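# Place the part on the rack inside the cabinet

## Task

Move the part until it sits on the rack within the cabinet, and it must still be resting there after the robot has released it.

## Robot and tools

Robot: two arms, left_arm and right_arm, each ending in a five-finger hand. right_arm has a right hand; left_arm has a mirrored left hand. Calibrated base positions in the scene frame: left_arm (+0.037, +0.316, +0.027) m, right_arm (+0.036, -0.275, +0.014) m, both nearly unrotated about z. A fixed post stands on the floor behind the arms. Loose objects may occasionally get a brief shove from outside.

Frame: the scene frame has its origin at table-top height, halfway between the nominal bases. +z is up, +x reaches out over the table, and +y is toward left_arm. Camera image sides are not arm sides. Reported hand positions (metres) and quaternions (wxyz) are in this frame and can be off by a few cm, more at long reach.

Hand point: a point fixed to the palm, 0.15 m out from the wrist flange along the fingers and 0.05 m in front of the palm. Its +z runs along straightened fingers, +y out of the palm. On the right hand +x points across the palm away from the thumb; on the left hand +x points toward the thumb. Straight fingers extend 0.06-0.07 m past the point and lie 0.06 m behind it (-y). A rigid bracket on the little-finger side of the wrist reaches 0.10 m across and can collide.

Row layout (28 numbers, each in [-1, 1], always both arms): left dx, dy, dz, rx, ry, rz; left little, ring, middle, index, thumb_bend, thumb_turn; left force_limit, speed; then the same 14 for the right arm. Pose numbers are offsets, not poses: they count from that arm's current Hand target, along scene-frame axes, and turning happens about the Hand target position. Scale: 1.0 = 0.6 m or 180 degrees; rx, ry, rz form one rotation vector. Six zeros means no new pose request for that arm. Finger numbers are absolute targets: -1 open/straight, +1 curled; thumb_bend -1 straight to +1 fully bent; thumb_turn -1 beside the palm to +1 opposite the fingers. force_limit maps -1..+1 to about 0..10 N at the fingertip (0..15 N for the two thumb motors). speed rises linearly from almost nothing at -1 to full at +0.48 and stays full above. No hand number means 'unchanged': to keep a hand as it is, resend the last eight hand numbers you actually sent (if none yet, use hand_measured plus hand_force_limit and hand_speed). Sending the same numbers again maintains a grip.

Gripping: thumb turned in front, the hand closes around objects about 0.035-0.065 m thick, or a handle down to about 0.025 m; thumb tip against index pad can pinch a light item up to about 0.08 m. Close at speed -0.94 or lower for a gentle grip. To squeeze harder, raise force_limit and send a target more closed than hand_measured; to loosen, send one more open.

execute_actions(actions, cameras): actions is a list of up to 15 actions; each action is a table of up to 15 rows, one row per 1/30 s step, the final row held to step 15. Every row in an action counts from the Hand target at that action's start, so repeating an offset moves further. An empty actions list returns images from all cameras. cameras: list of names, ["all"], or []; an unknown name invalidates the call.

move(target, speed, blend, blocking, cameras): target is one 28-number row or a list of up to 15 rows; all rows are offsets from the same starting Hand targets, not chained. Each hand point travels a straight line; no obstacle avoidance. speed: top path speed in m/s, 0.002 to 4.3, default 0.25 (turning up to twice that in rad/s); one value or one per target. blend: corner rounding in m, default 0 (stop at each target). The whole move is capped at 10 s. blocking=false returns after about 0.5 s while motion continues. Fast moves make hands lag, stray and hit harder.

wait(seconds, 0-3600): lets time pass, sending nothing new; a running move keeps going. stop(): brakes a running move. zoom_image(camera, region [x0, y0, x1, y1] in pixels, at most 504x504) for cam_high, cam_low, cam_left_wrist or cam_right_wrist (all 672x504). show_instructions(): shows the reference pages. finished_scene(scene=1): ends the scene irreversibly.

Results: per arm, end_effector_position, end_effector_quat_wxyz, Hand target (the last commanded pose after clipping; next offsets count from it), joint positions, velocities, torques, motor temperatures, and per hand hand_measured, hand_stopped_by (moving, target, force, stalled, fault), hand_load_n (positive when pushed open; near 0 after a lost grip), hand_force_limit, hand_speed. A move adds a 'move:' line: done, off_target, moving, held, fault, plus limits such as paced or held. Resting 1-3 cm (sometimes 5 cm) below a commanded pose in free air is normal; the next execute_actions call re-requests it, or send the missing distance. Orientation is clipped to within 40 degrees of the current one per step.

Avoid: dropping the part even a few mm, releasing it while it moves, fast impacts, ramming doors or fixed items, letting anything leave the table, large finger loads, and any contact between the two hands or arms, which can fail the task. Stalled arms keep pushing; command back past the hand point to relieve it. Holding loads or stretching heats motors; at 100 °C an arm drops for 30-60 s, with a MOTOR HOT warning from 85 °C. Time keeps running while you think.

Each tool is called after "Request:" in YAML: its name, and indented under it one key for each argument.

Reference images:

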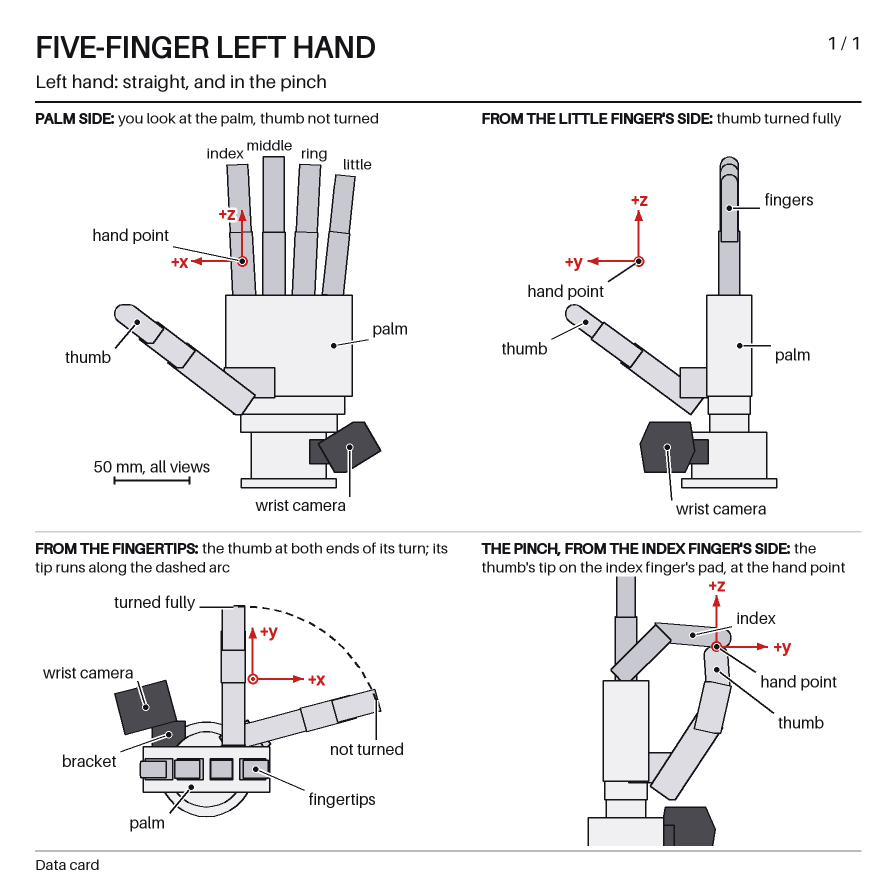

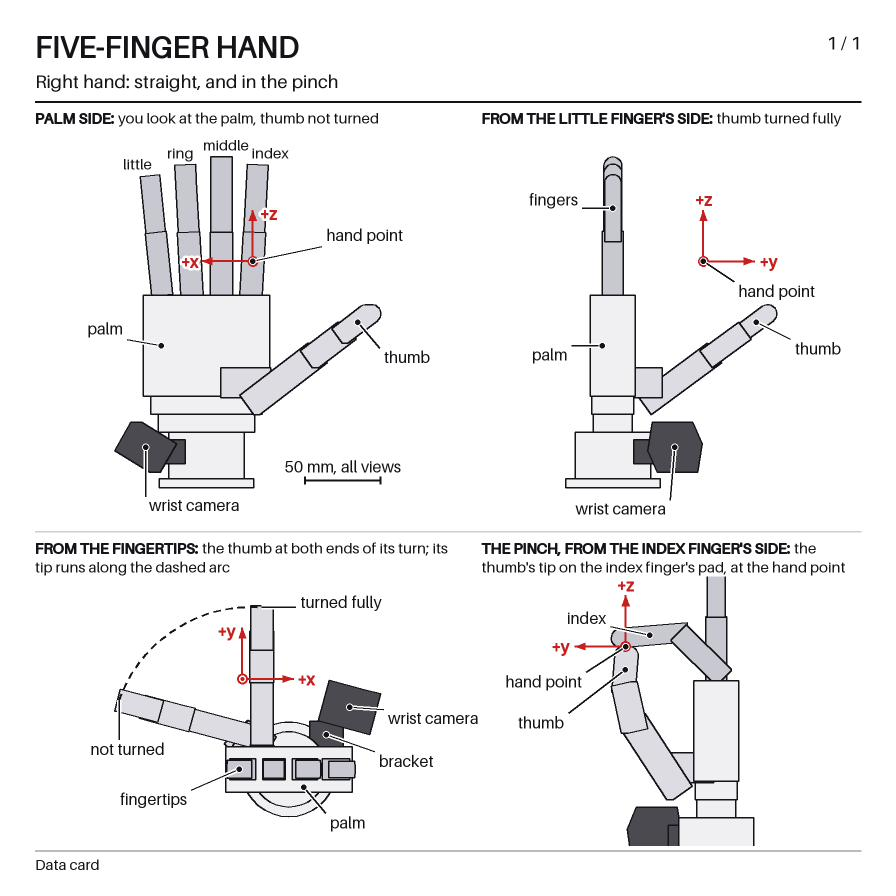

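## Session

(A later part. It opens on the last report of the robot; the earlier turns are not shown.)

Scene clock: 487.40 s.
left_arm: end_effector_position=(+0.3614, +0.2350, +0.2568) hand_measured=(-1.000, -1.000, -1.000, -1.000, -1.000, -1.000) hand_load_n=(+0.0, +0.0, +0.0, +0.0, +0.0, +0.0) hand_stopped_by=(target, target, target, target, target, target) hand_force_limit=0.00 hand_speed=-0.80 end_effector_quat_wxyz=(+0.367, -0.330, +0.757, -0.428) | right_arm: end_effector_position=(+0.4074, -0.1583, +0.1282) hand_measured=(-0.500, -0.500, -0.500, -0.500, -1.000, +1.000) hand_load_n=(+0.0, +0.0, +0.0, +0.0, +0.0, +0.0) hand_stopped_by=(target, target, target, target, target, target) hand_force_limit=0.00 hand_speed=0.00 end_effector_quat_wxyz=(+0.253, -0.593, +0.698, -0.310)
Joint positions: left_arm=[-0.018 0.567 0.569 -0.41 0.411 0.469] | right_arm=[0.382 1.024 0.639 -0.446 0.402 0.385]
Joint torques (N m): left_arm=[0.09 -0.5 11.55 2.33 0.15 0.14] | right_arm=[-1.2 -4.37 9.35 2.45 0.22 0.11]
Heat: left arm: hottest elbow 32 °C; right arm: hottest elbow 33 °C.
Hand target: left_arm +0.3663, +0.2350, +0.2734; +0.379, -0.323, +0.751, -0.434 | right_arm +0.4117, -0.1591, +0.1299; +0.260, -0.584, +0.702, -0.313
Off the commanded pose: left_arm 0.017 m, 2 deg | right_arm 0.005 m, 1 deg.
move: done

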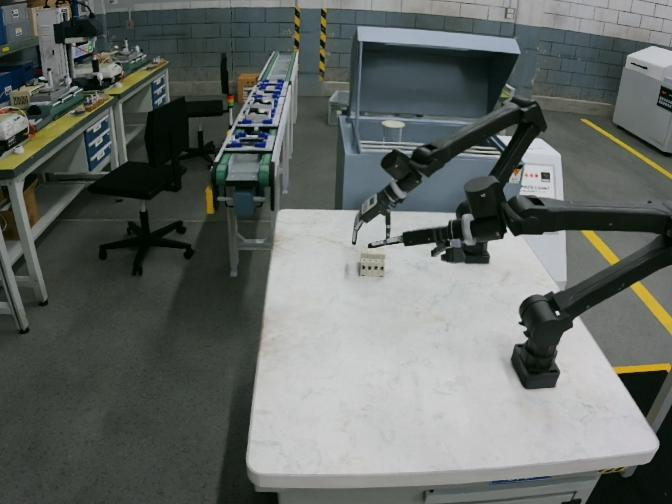

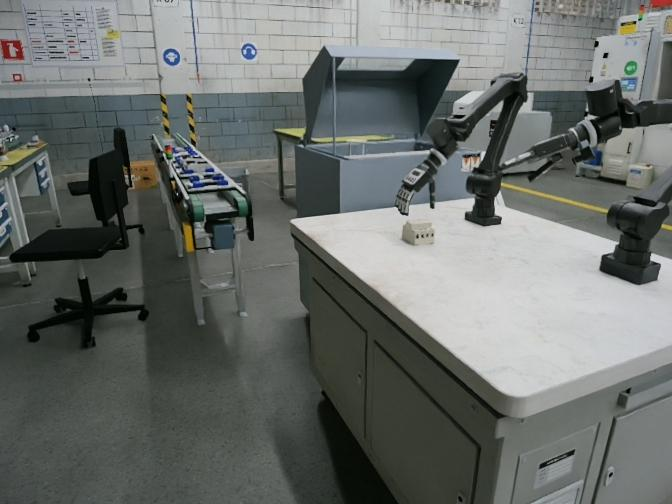

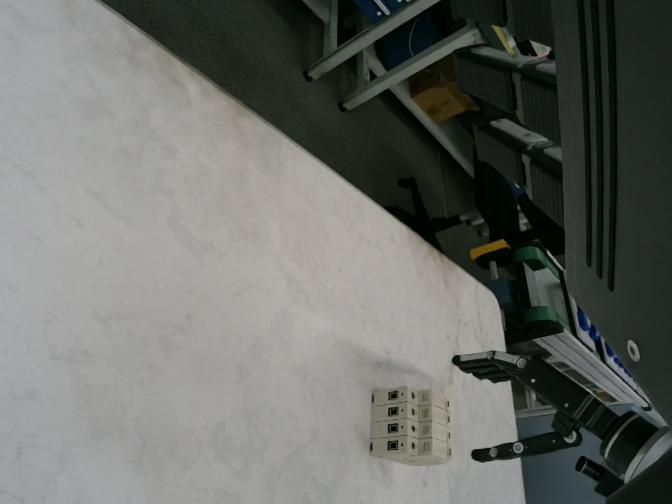

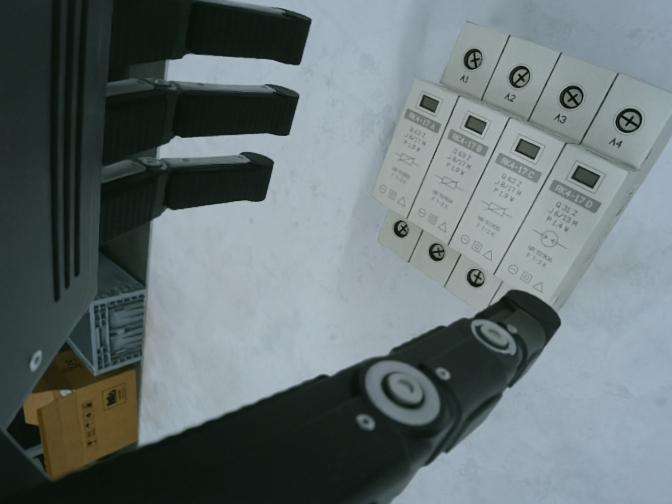

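Request:
move:
  target: [0,0,0,0,0,0,-1,-1,-1,-1,-1,-1,0,-0.8,-0.0167,-0.02,-0.05,0,0,0.011,-0.5,-0.5,-0.5,-0.5,-1,1,0,0]
  speed: 0.1
  cameras: ["cam_left_wrist", "cam_right_wrist"]

Scene clock: 525.23 s.
left_arm: end_effector_position=(+0.3614, +0.2350, +0.2568) hand_measured=(-1.000, -1.000, -1.000, -1.000, -1.000, -1.000) hand_load_n=(+0.0, +0.0, +0.0, +0.0, +0.0, +0.0) hand_stopped_by=(target, target, target, target, target, target) hand_force_limit=0.00 hand_speed=-0.80 end_effector_quat_wxyz=(+0.367, -0.330, +0.757, -0.428) | right_arm: end_effector_position=(+0.3981, -0.1704, +0.0970) hand_measured=(-0.500, -0.500, -0.500, -0.500, -1.000, +1.000) hand_load_n=(+0.0, +0.0, +0.0, +0.0, +0.0, +0.0) hand_stopped_by=(target, target, target, target, target, target) hand_force_limit=0.00 hand_speed=0.00 end_effector_quat_wxyz=(+0.258, -0.598, +0.695, -0.304)
Joint positions: left_arm=[-0.018 0.567 0.569 -0.41 0.411 0.469] | right_arm=[0.34 1.024 0.547 -0.337 0.354 0.346]
Joint torques (N m): left_arm=[0.09 -0.5 11.55 2.36 0.15 0.14] | right_arm=[-1.2 -4.19 9.13 2.51 0.03 -0.03]
Heat: left arm: hottest elbow 32 °C; right arm: hottest elbow 34 °C.
Hand target: left_arm +0.3663, +0.2350, +0.2734; +0.379, -0.323, +0.751, -0.434 | right_arm +0.4018, -0.1712, +0.0999; +0.266, -0.596, +0.692, -0.308
Off the commanded pose: left_arm 0.017 m, 2 deg | right_arm 0.005 m, 1 deg.
move: done

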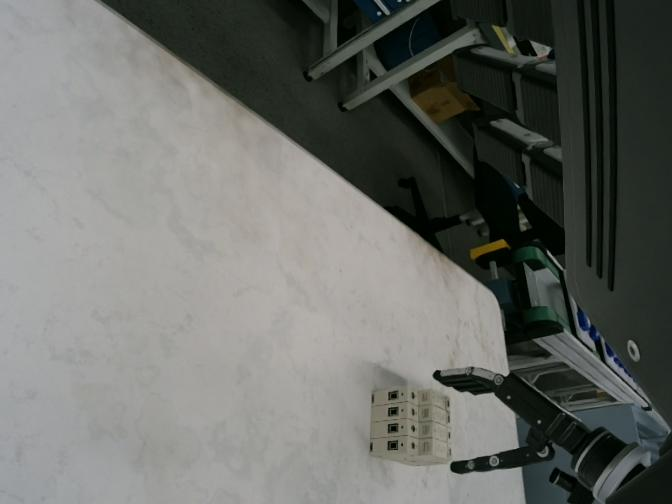

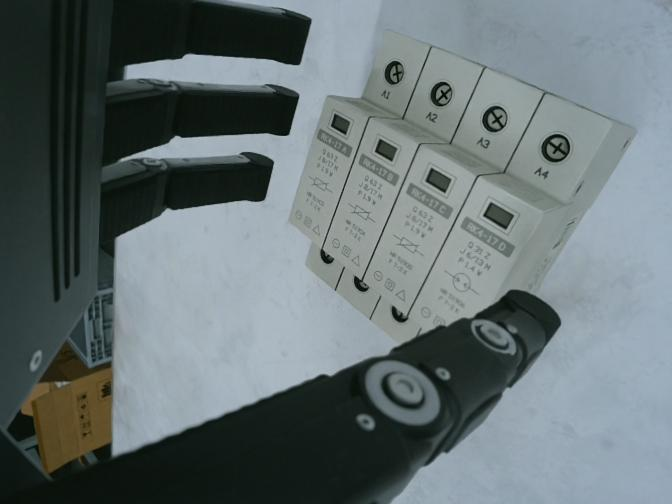

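Request:
move:
  target:
    - [0,0,0,0,0,0,-1,-1,-1,-1,-1,-1,0,-0.8,-0.0128,-0.0067,0,0,0,0,-0.5,-0.5,-0.5,-0.5,-1,1,0,0]
    - [0,0,0,0,0,0,-1,-1,-1,-1,-1,-1,0,-0.8,-0.0128,-0.0067,-0.025,0,0,0,-0.5,-0.5,-0.5,-0.5,-1,1,0,0]
  speed: 0.06
  cameras: ["all"]

Request:
zoom_image:
  camera: "cam_left_wrist"
  region: [340, 320, 560, 504]

Request:
zoom_image:
  camera: "cam_low"
  region: [370, 150, 480, 260]

Request:
zoom_image:
  camera: "cam_high"
  region: [330, 200, 430, 300]

Scene clock: 558.00 s.
left_arm: end_effector_position=(+0.3614, +0.2350, +0.2568) hand_measured=(-1.000, -1.000, -1.000, -1.000, -1.000, -1.000) hand_load_n=(+0.0, +0.0, +0.0, +0.0, +0.0, +0.0) hand_stopped_by=(target, target, target, target, target, target) hand_force_limit=0.00 hand_speed=-0.80 end_effector_quat_wxyz=(+0.367, -0.330, +0.757, -0.428) | right_arm: end_effector_position=(+0.3920, -0.1731, +0.0873) hand_measured=(-0.500, -0.500, -0.500, -0.500, -1.000, +1.000) hand_load_n=(+0.0, +0.0, +0.0, +0.0, +0.0, +0.0) hand_stopped_by=(target, target, target, target, target, target) hand_force_limit=0.00 hand_speed=0.00 end_effector_quat_wxyz=(+0.265, -0.597, +0.693, -0.306)
Joint positions: left_arm=[-0.018 0.567 0.569 -0.41 0.411 0.469] | right_arm=[0.337 1.011 0.504 -0.291 0.35 0.341]
Joint torques (N m): left_arm=[0.15 -0.5 11.54 2.35 0.15 0.13] | right_arm=[-1.38 -2.9 8.73 2.47 0.03 -0.06]
Heat: left arm: hottest elbow 33 °C; right arm: hottest elbow 34 °C.
Hand target: left_arm +0.3663, +0.2350, +0.2734; +0.379, -0.323, +0.751, -0.434 | right_arm +0.3940, -0.1752, +0.0848; +0.266, -0.596, +0.692, -0.308
Off the commanded pose: left_arm 0.017 m, 2 deg | right_arm 0.004 m, 0 deg.
move: done

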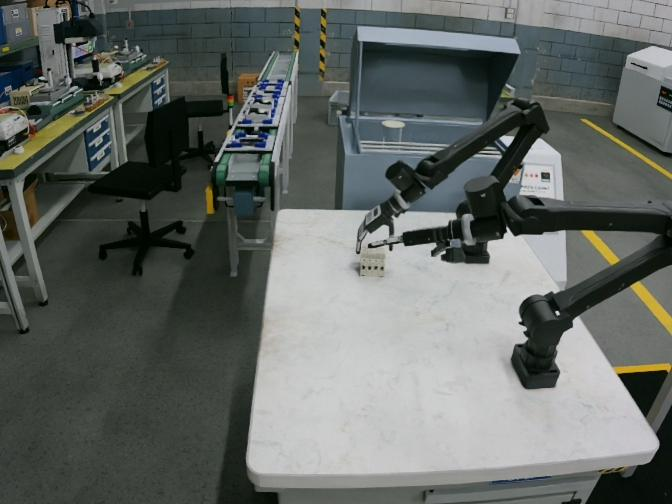

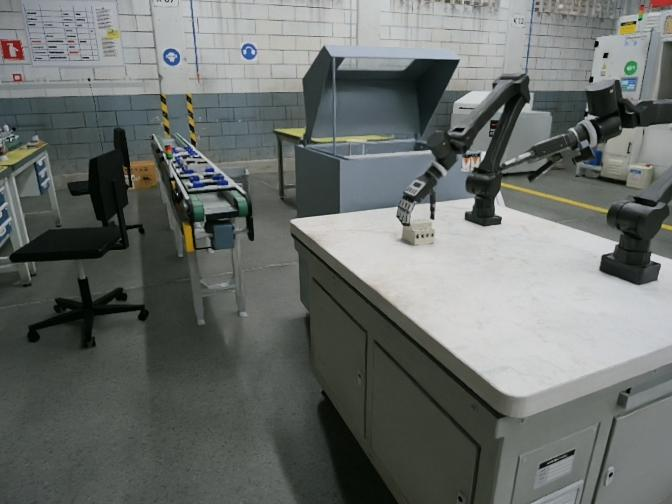

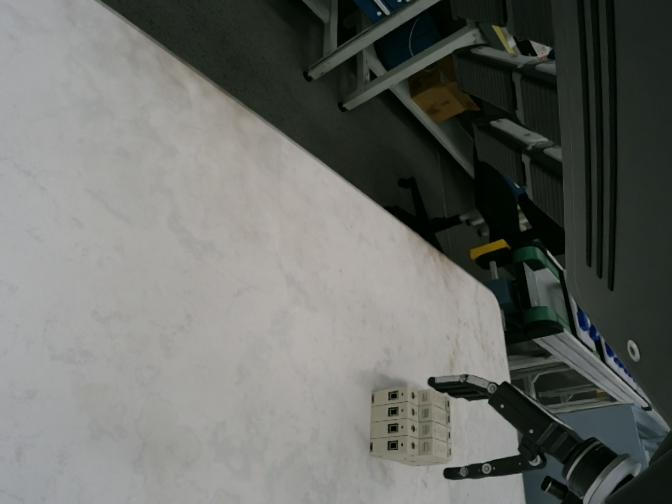

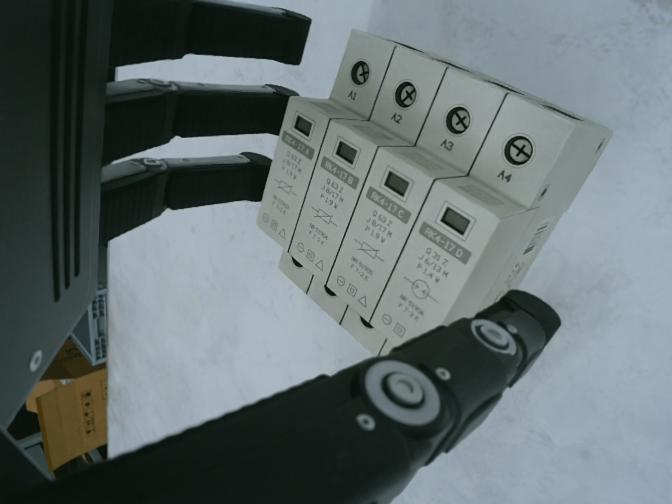

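Scaled by 2.291.

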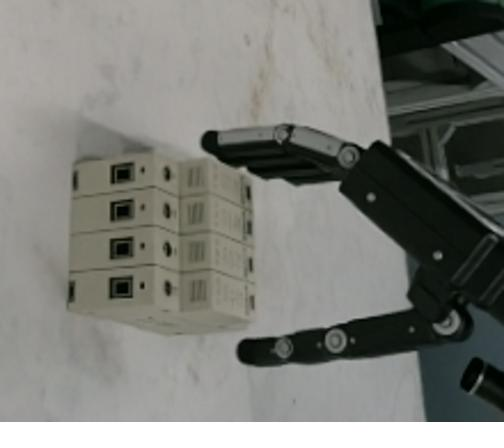

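Scaled by 4.582.

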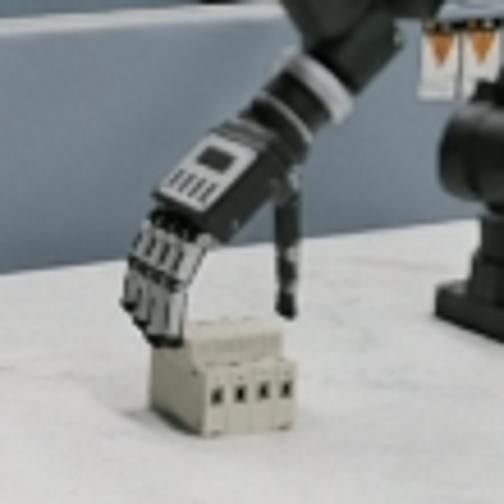

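Scaled by 5.040.

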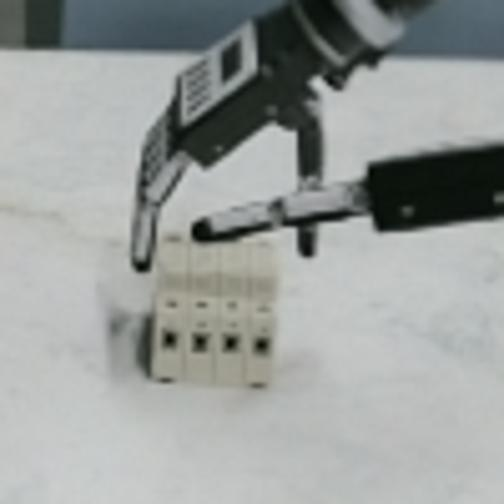

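Request:
move:
  target: [0,0,0,0,0,0,-1,-1,-1,-1,-1,-1,0,-0.8,0,0,-0.038,0,0,0,-0.5,-0.5,-0.5,-0.5,-1,1,0,0]
  speed: 0.05
  cameras: ["all"]

Request:
zoom_image:
  camera: "cam_high"
  region: [330, 200, 430, 300]

Request:
zoom_image:
  camera: "cam_low"
  region: [370, 150, 480, 260]

Request:
zoom_image:
  camera: "cam_left_wrist"
  region: [340, 320, 560, 504]

Scene clock: 574.87 s.
left_arm: end_effector_position=(+0.3614, +0.2350, +0.2568) hand_measured=(-1.000, -1.000, -1.000, -1.000, -1.000, -1.000) hand_load_n=(-0.5, +0.0, +0.0, +0.0, +0.0, +0.0) hand_stopped_by=(target, target, target, target, target, target) hand_force_limit=0.00 hand_speed=-0.80 end_effector_quat_wxyz=(+0.367, -0.330, +0.757, -0.428) | right_arm: end_effector_position=(+0.3926, -0.1729, +0.0646) hand_measured=(-0.500, -0.500, -0.500, -0.500, -1.000, +1.000) hand_load_n=(+0.0, +0.0, +0.0, +0.0, +0.0, +0.0) hand_stopped_by=(target, target, target, target, target, target) hand_force_limit=0.00 hand_speed=0.00 end_effector_quat_wxyz=(+0.265, -0.597, +0.693, -0.306)
Joint positions: left_arm=[-0.018 0.567 0.569 -0.41 0.411 0.469] | right_arm=[0.337 1.064 0.465 -0.199 0.35 0.341]
Joint torques (N m): left_arm=[0.09 -0.44 11.55 2.33 0.15 0.14] | right_arm=[-1.32 -3.25 8.24 2.5 0.03 -0.06]
Heat: left arm: hottest elbow 33 °C; right arm: hottest elbow 34 °C.
Hand target: left_arm +0.3663, +0.2350, +0.2734; +0.379, -0.323, +0.751, -0.434 | right_arm +0.3942, -0.1751, +0.0622; +0.266, -0.596, +0.692, -0.308
Off the commanded pose: left_arm 0.017 m, 2 deg | right_arm 0.004 m, 0 deg.
move: done

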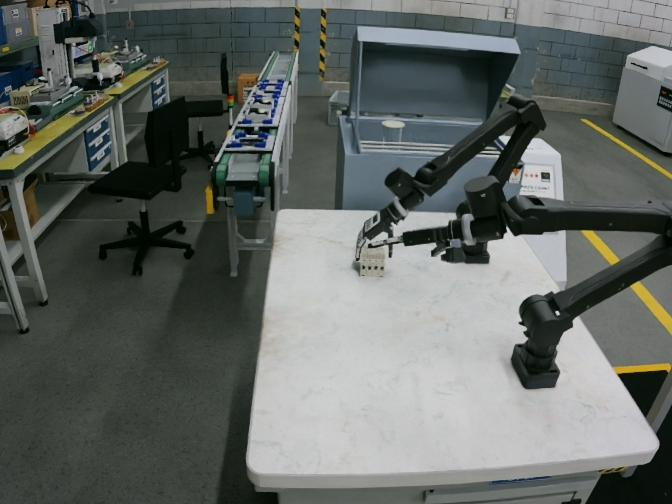

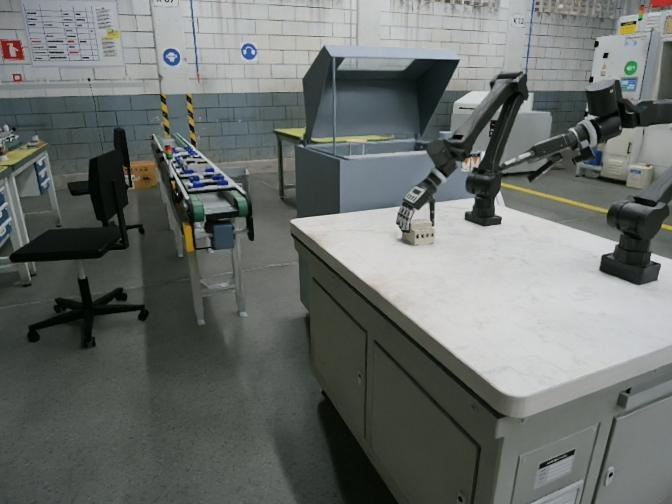

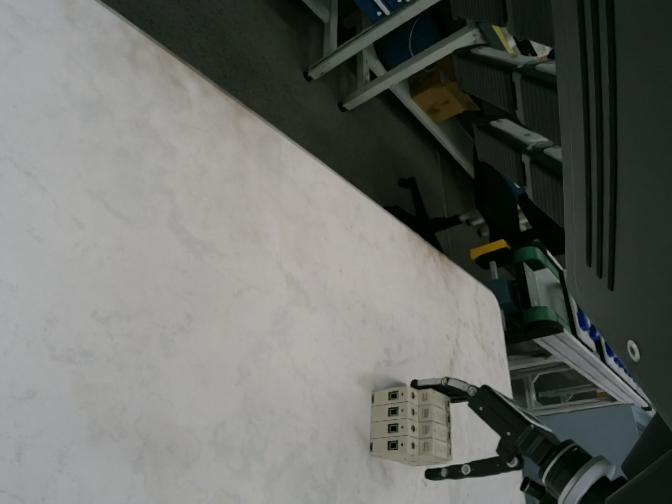

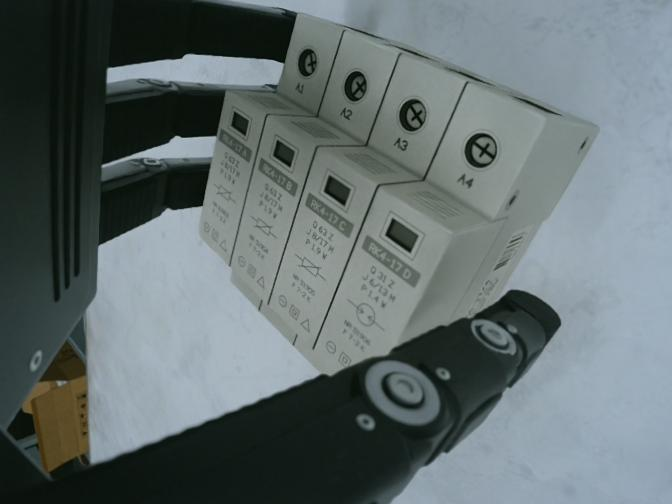

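Scaled by 5.040.

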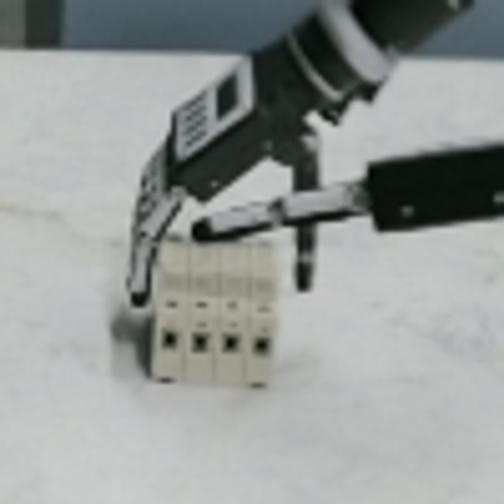

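Scaled by 4.582.

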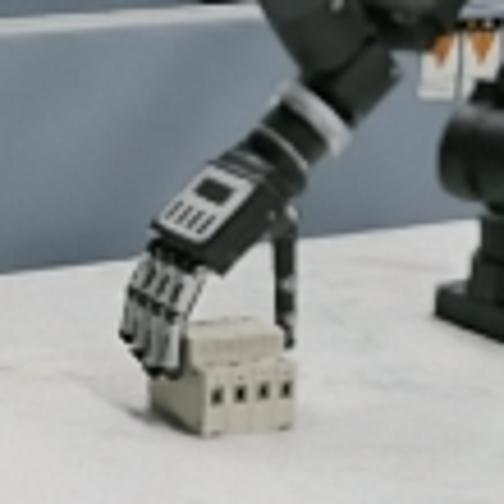

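Scaled by 2.291.

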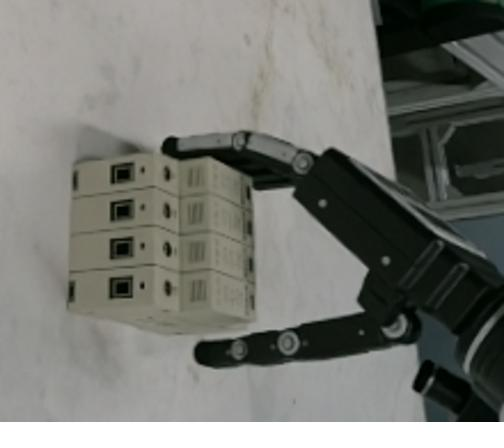

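Request:
move:
  target: [0,0,0,0,0,0,-1,-1,-1,-1,-1,-1,0,-0.8,0.01,-0.0015,0,0,0,0,-0.5,-0.5,-0.5,-0.5,-1,1,-0.6,-0.94]
  speed: 0.05
  cameras: ["cam_high","cam_right_wrist"]

Request:
zoom_image:
  camera: "cam_high"
  region: [330, 200, 430, 300]

Scene clock: 601.93 s.
left_arm: end_effector_position=(+0.3614, +0.2350, +0.2568) hand_measured=(-1.000, -1.000, -1.000, -1.000, -1.000, -1.000) hand_load_n=(+0.0, +0.0, +0.0, +0.0, +0.0, +0.0) hand_stopped_by=(target, target, target, target, target, target) hand_force_limit=0.00 hand_speed=-0.80 end_effector_quat_wxyz=(+0.367, -0.330, +0.757, -0.428) | right_arm: end_effector_position=(+0.3938, -0.1758, +0.0595) hand_measured=(-0.500, -0.500, -0.500, -0.500, -1.000, +1.000) hand_load_n=(-0.5, +0.0, +0.0, +0.0, +0.0, +0.0) hand_stopped_by=(target, target, target, target, target, target) hand_force_limit=-0.60 hand_speed=-0.94 end_effector_quat_wxyz=(+0.260, -0.598, +0.694, -0.304)
Joint positions: left_arm=[-0.018 0.567 0.569 -0.41 0.411 0.469] | right_arm=[0.326 1.082 0.465 -0.19 0.343 0.334]
Joint torques (N m): left_arm=[0.15 -0.5 11.54 2.33 0.15 0.14] | right_arm=[-1.2 -3.31 9.11 2.55 0.03 -0.07]
Heat: left arm: hottest elbow 33 °C; right arm: hottest elbow 34 °C.
Hand target: left_arm +0.3663, +0.2350, +0.2734; +0.379, -0.323, +0.751, -0.434 | right_arm +0.4002, -0.1761, +0.0622; +0.266, -0.596, +0.692, -0.308
Off the commanded pose: left_arm 0.017 m, 2 deg | right_arm 0.007 m, 1 deg.
move: done

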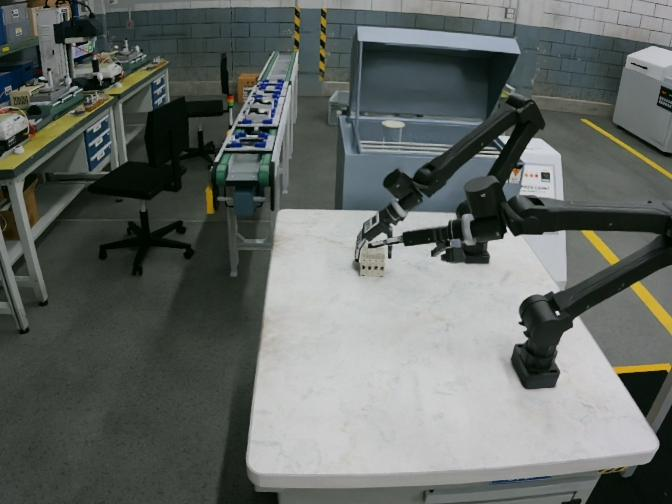

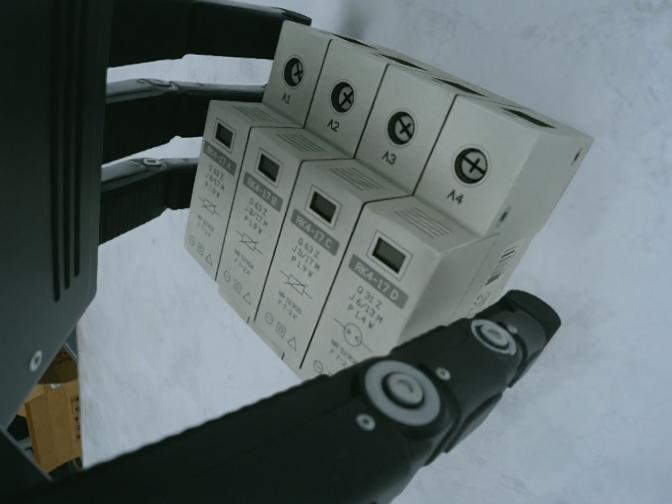

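Scaled by 5.040.

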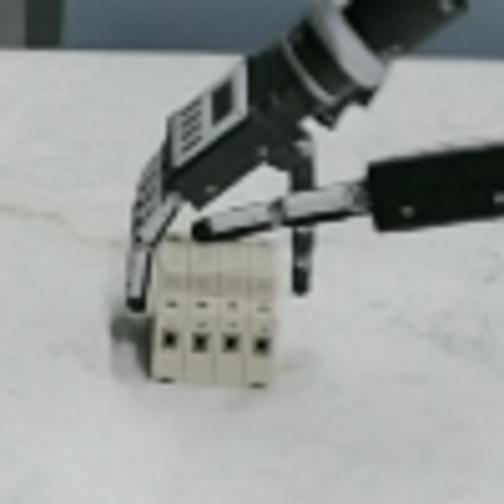

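Request:
move:
  target: [0,0,0,0,0,0,-1,-1,-1,-1,-1,-1,0,-0.8,0,0,0,0,0,0,-0.5,0.1,0.1,0.1,-0.3,1,-0.6,-0.94]
  speed: 0.05
  cameras: ["all"]

Request:
zoom_image:
  camera: "cam_high"
  region: [330, 200, 430, 300]

Request:
zoom_image:
  camera: "cam_left_wrist"
  region: [340, 320, 560, 504]

Scene clock: 614.93 s.
left_arm: end_effector_position=(+0.3614, +0.2350, +0.2568) hand_measured=(-1.000, -1.000, -1.000, -1.000, -1.000, -1.000) hand_load_n=(+0.0, +0.0, +0.0, +0.0, +0.0, +0.0) hand_stopped_by=(target, target, target, target, target, target) hand_force_limit=0.00 hand_speed=-0.80 end_effector_quat_wxyz=(+0.367, -0.330, +0.757, -0.428) | right_arm: end_effector_position=(+0.3947, -0.1757, +0.0601) hand_measured=(-0.500, -0.282, -0.298, -0.292, -0.892, +1.000) hand_load_n=(+0.0, +2.5, +1.5, +3.0, +3.5, +1.0) hand_stopped_by=(target, force, force, force, force, target) hand_force_limit=-0.60 hand_speed=-0.94 end_effector_quat_wxyz=(+0.262, -0.598, +0.694, -0.305)
Joint positions: left_arm=[-0.018 0.567 0.569 -0.41 0.411 0.469] | right_arm=[0.325 1.082 0.465 -0.186 0.343 0.333]
Joint torques (N m): left_arm=[0.09 -0.5 11.54 2.35 0.15 0.14] | right_arm=[-1.2 -3.31 9.16 2.37 0.03 -0.06]
Heat: left arm: hottest elbow 33 °C; right arm: hottest elbow 34 °C.
Hand target: left_arm +0.3663, +0.2350, +0.2734; +0.379, -0.323, +0.751, -0.434 | right_arm +0.4002, -0.1760, +0.0623; +0.266, -0.596, +0.692, -0.308
Off the commanded pose: left_arm 0.017 m, 2 deg | right_arm 0.006 m, 1 deg.
move: done

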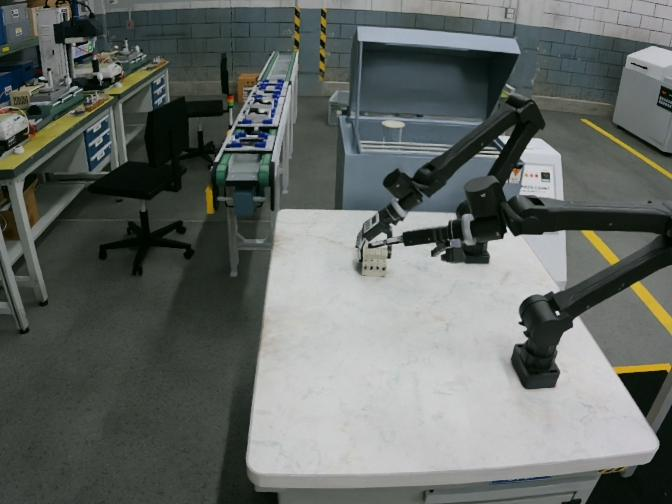

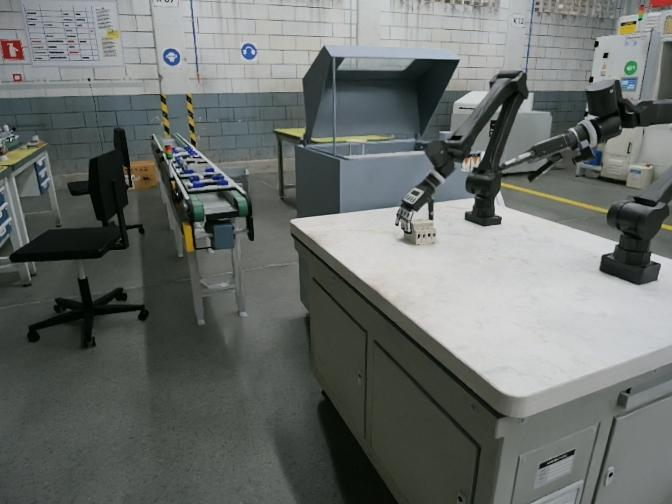

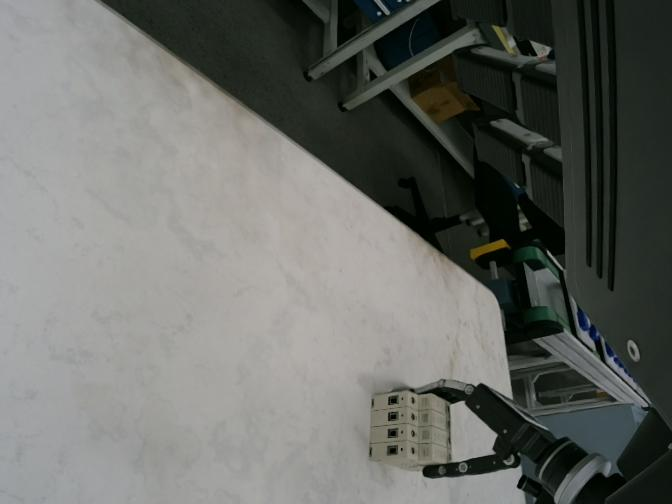

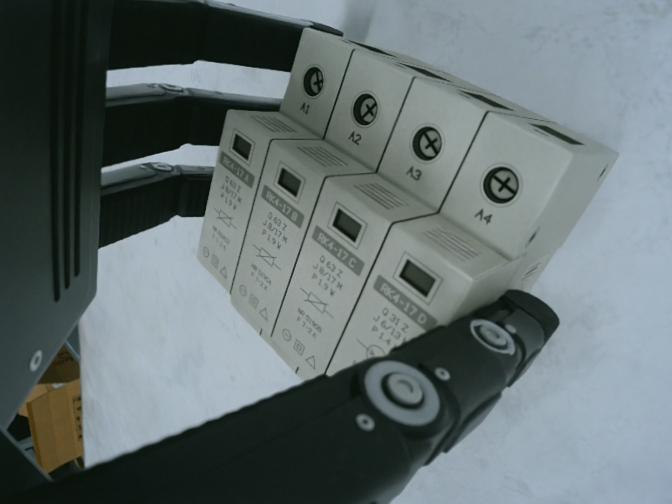

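Scaled by 5.040.

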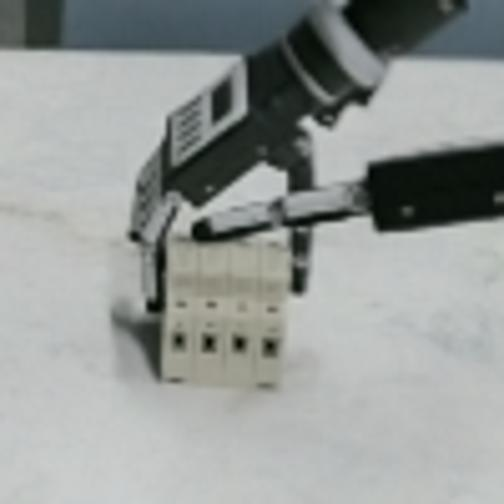

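Scaled by 2.291.

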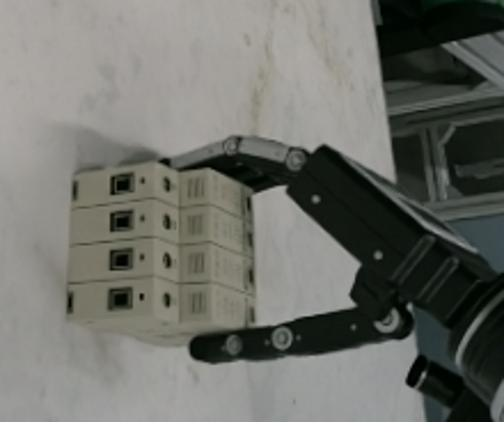

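Request:
move:
  target: [0,0,0,0,0,0,-1,-1,-1,-1,-1,-1,0,-0.8,0,0,0,0,0,0,-0.5,0.2,0.2,0.2,-0.2,1,-0.2,-0.94]
  speed: 0.05
  cameras: ["cam_right_wrist"]

Scene clock: 624.60 s.
left_arm: end_effector_position=(+0.3614, +0.2350, +0.2568) hand_measured=(-1.000, -1.000, -1.000, -1.000, -1.000, -1.000) hand_load_n=(+0.0, +0.0, +0.0, +0.0, -0.5, +0.0) hand_stopped_by=(target, target, target, target, target, target) hand_force_limit=0.00 hand_speed=-0.80 end_effector_quat_wxyz=(+0.367, -0.330, +0.757, -0.428) | right_arm: end_effector_position=(+0.3947, -0.1757, +0.0601) hand_measured=(-0.500, -0.272, -0.288, -0.284, -0.892, +1.000) hand_load_n=(+0.0, +4.5, +4.0, +5.0, +6.5, +2.0) hand_stopped_by=(target, force, force, force, force, target) hand_force_limit=-0.20 hand_speed=-0.94 end_effector_quat_wxyz=(+0.262, -0.598, +0.694, -0.305)
Joint positions: left_arm=[-0.018 0.567 0.569 -0.41 0.411 0.469] | right_arm=[0.325 1.082 0.465 -0.186 0.343 0.333]
Joint torques (N m): left_arm=[0.09 -0.44 11.56 2.35 0.15 0.14] | right_arm=[-1.2 -3.31 9.16 2.37 0.03 -0.06]
Heat: left arm: hottest elbow 33 °C; right arm: hottest elbow 34 °C.
Hand target: left_arm +0.3663, +0.2350, +0.2734; +0.379, -0.323, +0.751, -0.434 | right_arm +0.4002, -0.1760, +0.0623; +0.266, -0.596, +0.692, -0.308
Off the commanded pose: left_arm 0.017 m, 2 deg | right_arm 0.006 m, 1 deg.
move: done

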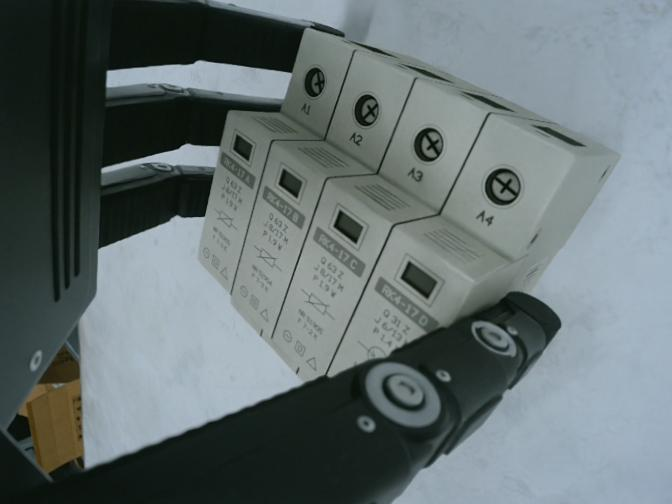

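Request:
move:
  target: [0,0,0,0,0,0,-1,-1,-1,-1,-1,-1,0,-0.8,0,0,0.06,0,0,0,-0.5,0.2,0.2,0.2,-0.2,1,-0.2,-0.94]
  speed: 0.05
  cameras: ["all"]

Request:
zoom_image:
  camera: "cam_high"
  region: [330, 200, 430, 300]

Scene clock: 630.03 s.
left_arm: end_effector_position=(+0.3614, +0.2350, +0.2568) hand_measured=(-1.000, -1.000, -1.000, -1.000, -1.000, -1.000) hand_load_n=(+0.0, +0.0, +0.0, +0.0, +0.0, +0.0) hand_stopped_by=(target, target, target, target, target, target) hand_force_limit=0.00 hand_speed=-0.80 end_effector_quat_wxyz=(+0.367, -0.330, +0.757, -0.428) | right_arm: end_effector_position=(+0.3730, -0.1828, +0.0621) hand_measured=(-0.500, -0.272, -0.288, -0.284, -0.892, +1.000) hand_load_n=(+0.0, +2.0, +3.5, +5.5, +5.5, +1.0) hand_stopped_by=(target, force, force, force, force, target) hand_force_limit=-0.20 hand_speed=-0.94 end_effector_quat_wxyz=(+0.236, -0.609, +0.698, -0.294)
Joint positions: left_arm=[-0.018 0.567 0.569 -0.41 0.411 0.469] | right_arm=[0.325 1.024 0.465 -0.304 0.342 0.333]
Joint torques (N m): left_arm=[0.21 -0.44 11.55 2.35 0.15 0.13] | right_arm=[-1.2 -4.95 14.8 1.16 0.1 -0.05]
Heat: left arm: hottest elbow 33 °C; right arm: hottest elbow 34 °C.
Hand target: left_arm +0.3663, +0.2350, +0.2734; +0.379, -0.323, +0.751, -0.434 | right_arm +0.4002, -0.1760, +0.0982; +0.266, -0.596, +0.692, -0.308
Off the commanded pose: left_arm 0.017 m, 2 deg | right_arm 0.046 m, 4 deg.
move: off_target (right_arm)

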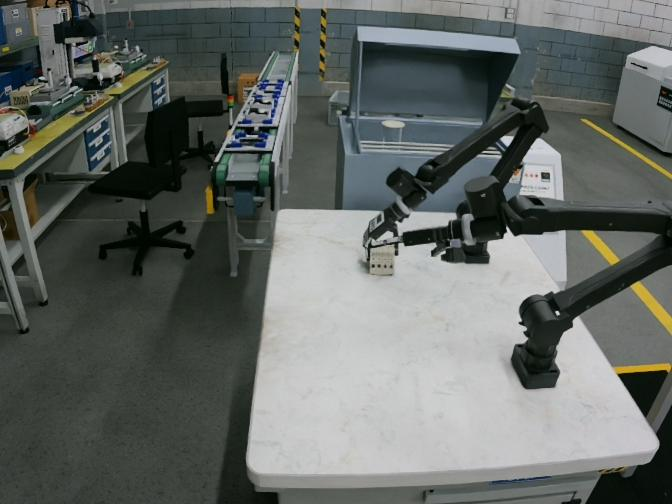

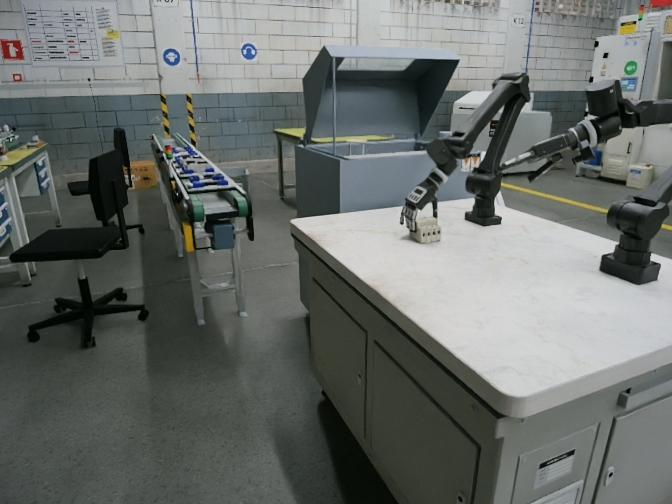

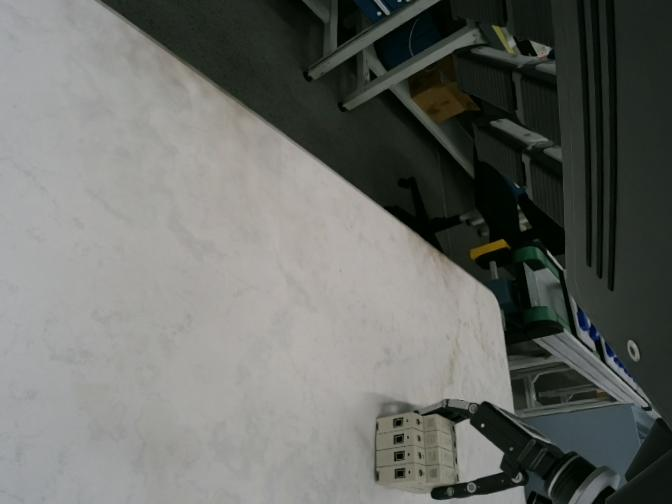

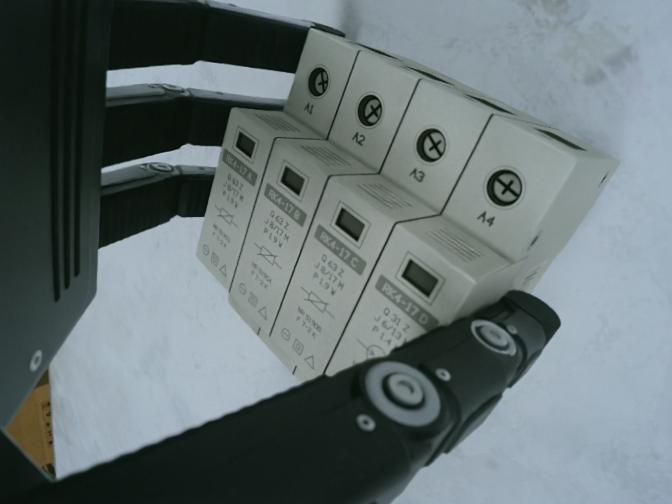

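Scaled by 5.040.

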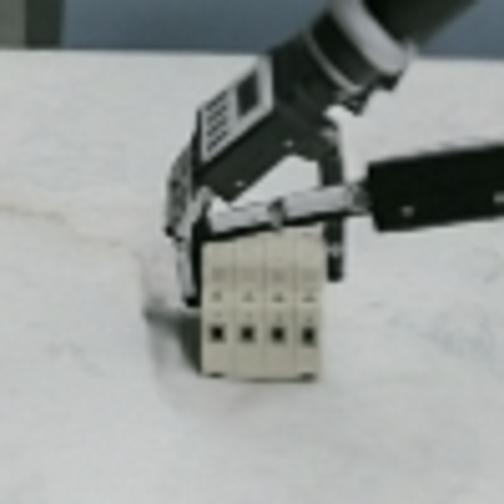

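Request:
move:
  target: [0,0,0,0,0,0,-1,-1,-1,-1,-1,-1,0,-0.8,0,0,0.05,0,0,0,-0.5,0.2,0.2,0.2,-0.2,1,-0.2,-0.94]
  speed: 0.1
  cameras: ["cam_high","cam_low","cam_right_wrist"]

Request:
zoom_image:
  camera: "cam_high"
  region: [330, 200, 430, 300]

Scene clock: 638.13 s.
left_arm: end_effector_position=(+0.3614, +0.2350, +0.2568) hand_measured=(-1.000, -1.000, -1.000, -1.000, -1.000, -1.000) hand_load_n=(+0.0, +0.0, +0.0, +0.0, +0.0, -0.5) hand_stopped_by=(target, target, target, target, target, target) hand_force_limit=0.00 hand_speed=-0.80 end_effector_quat_wxyz=(+0.367, -0.330, +0.757, -0.428) | right_arm: end_effector_position=(+0.3851, -0.1787, +0.1065) hand_measured=(-0.500, -0.272, -0.288, -0.282, -0.890, +1.000) hand_load_n=(+0.0, +0.0, +0.0, +0.0, +0.0, +0.0) hand_stopped_by=(target, force, force, force, force, target) hand_force_limit=-0.20 hand_speed=-0.94 end_effector_quat_wxyz=(+0.252, -0.603, +0.695, -0.301)
Joint positions: left_arm=[-0.018 0.567 0.569 -0.41 0.411 0.469] | right_arm=[0.325 0.963 0.547 -0.41 0.341 0.33]
Joint torques (N m): left_arm=[0.15 -0.44 11.56 2.33 0.15 0.14] | right_arm=[-1.2 -3.49 13.53 1.24 0.1 -0.03]
Heat: left arm: hottest elbow 33 °C; right arm: hottest elbow 36 °C.
Hand target: left_arm +0.3663, +0.2350, +0.2734; +0.379, -0.323, +0.751, -0.434 | right_arm +0.4002, -0.1760, +0.1283; +0.266, -0.596, +0.692, -0.308
Off the commanded pose: left_arm 0.017 m, 2 deg | right_arm 0.027 m, 2 deg.
move: off_target (right_arm)

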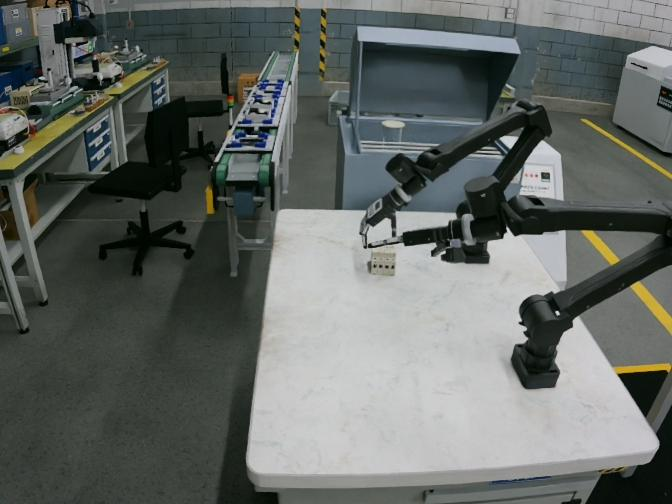

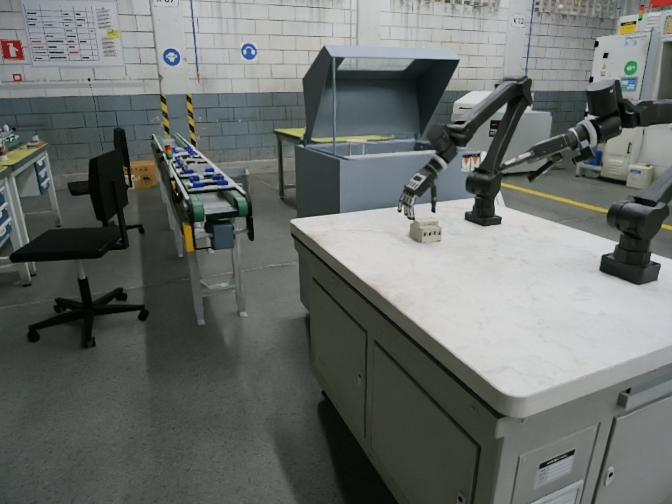

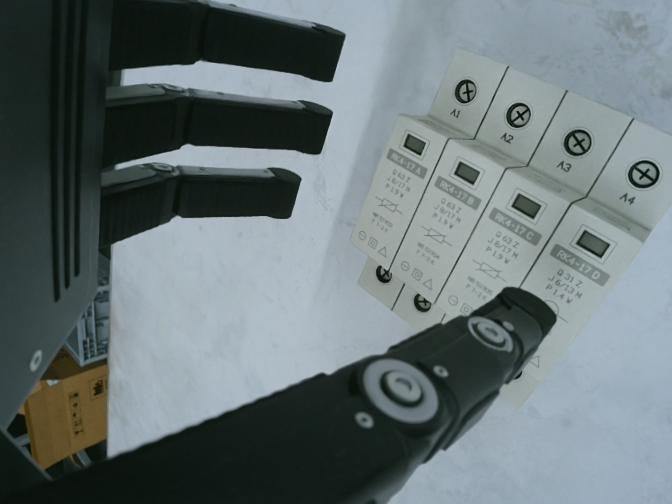

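Scaled by 5.040.

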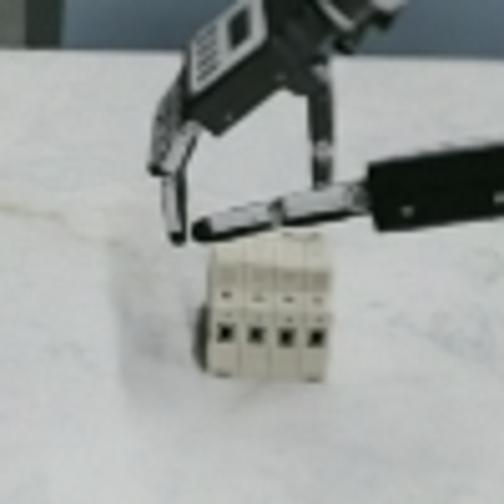

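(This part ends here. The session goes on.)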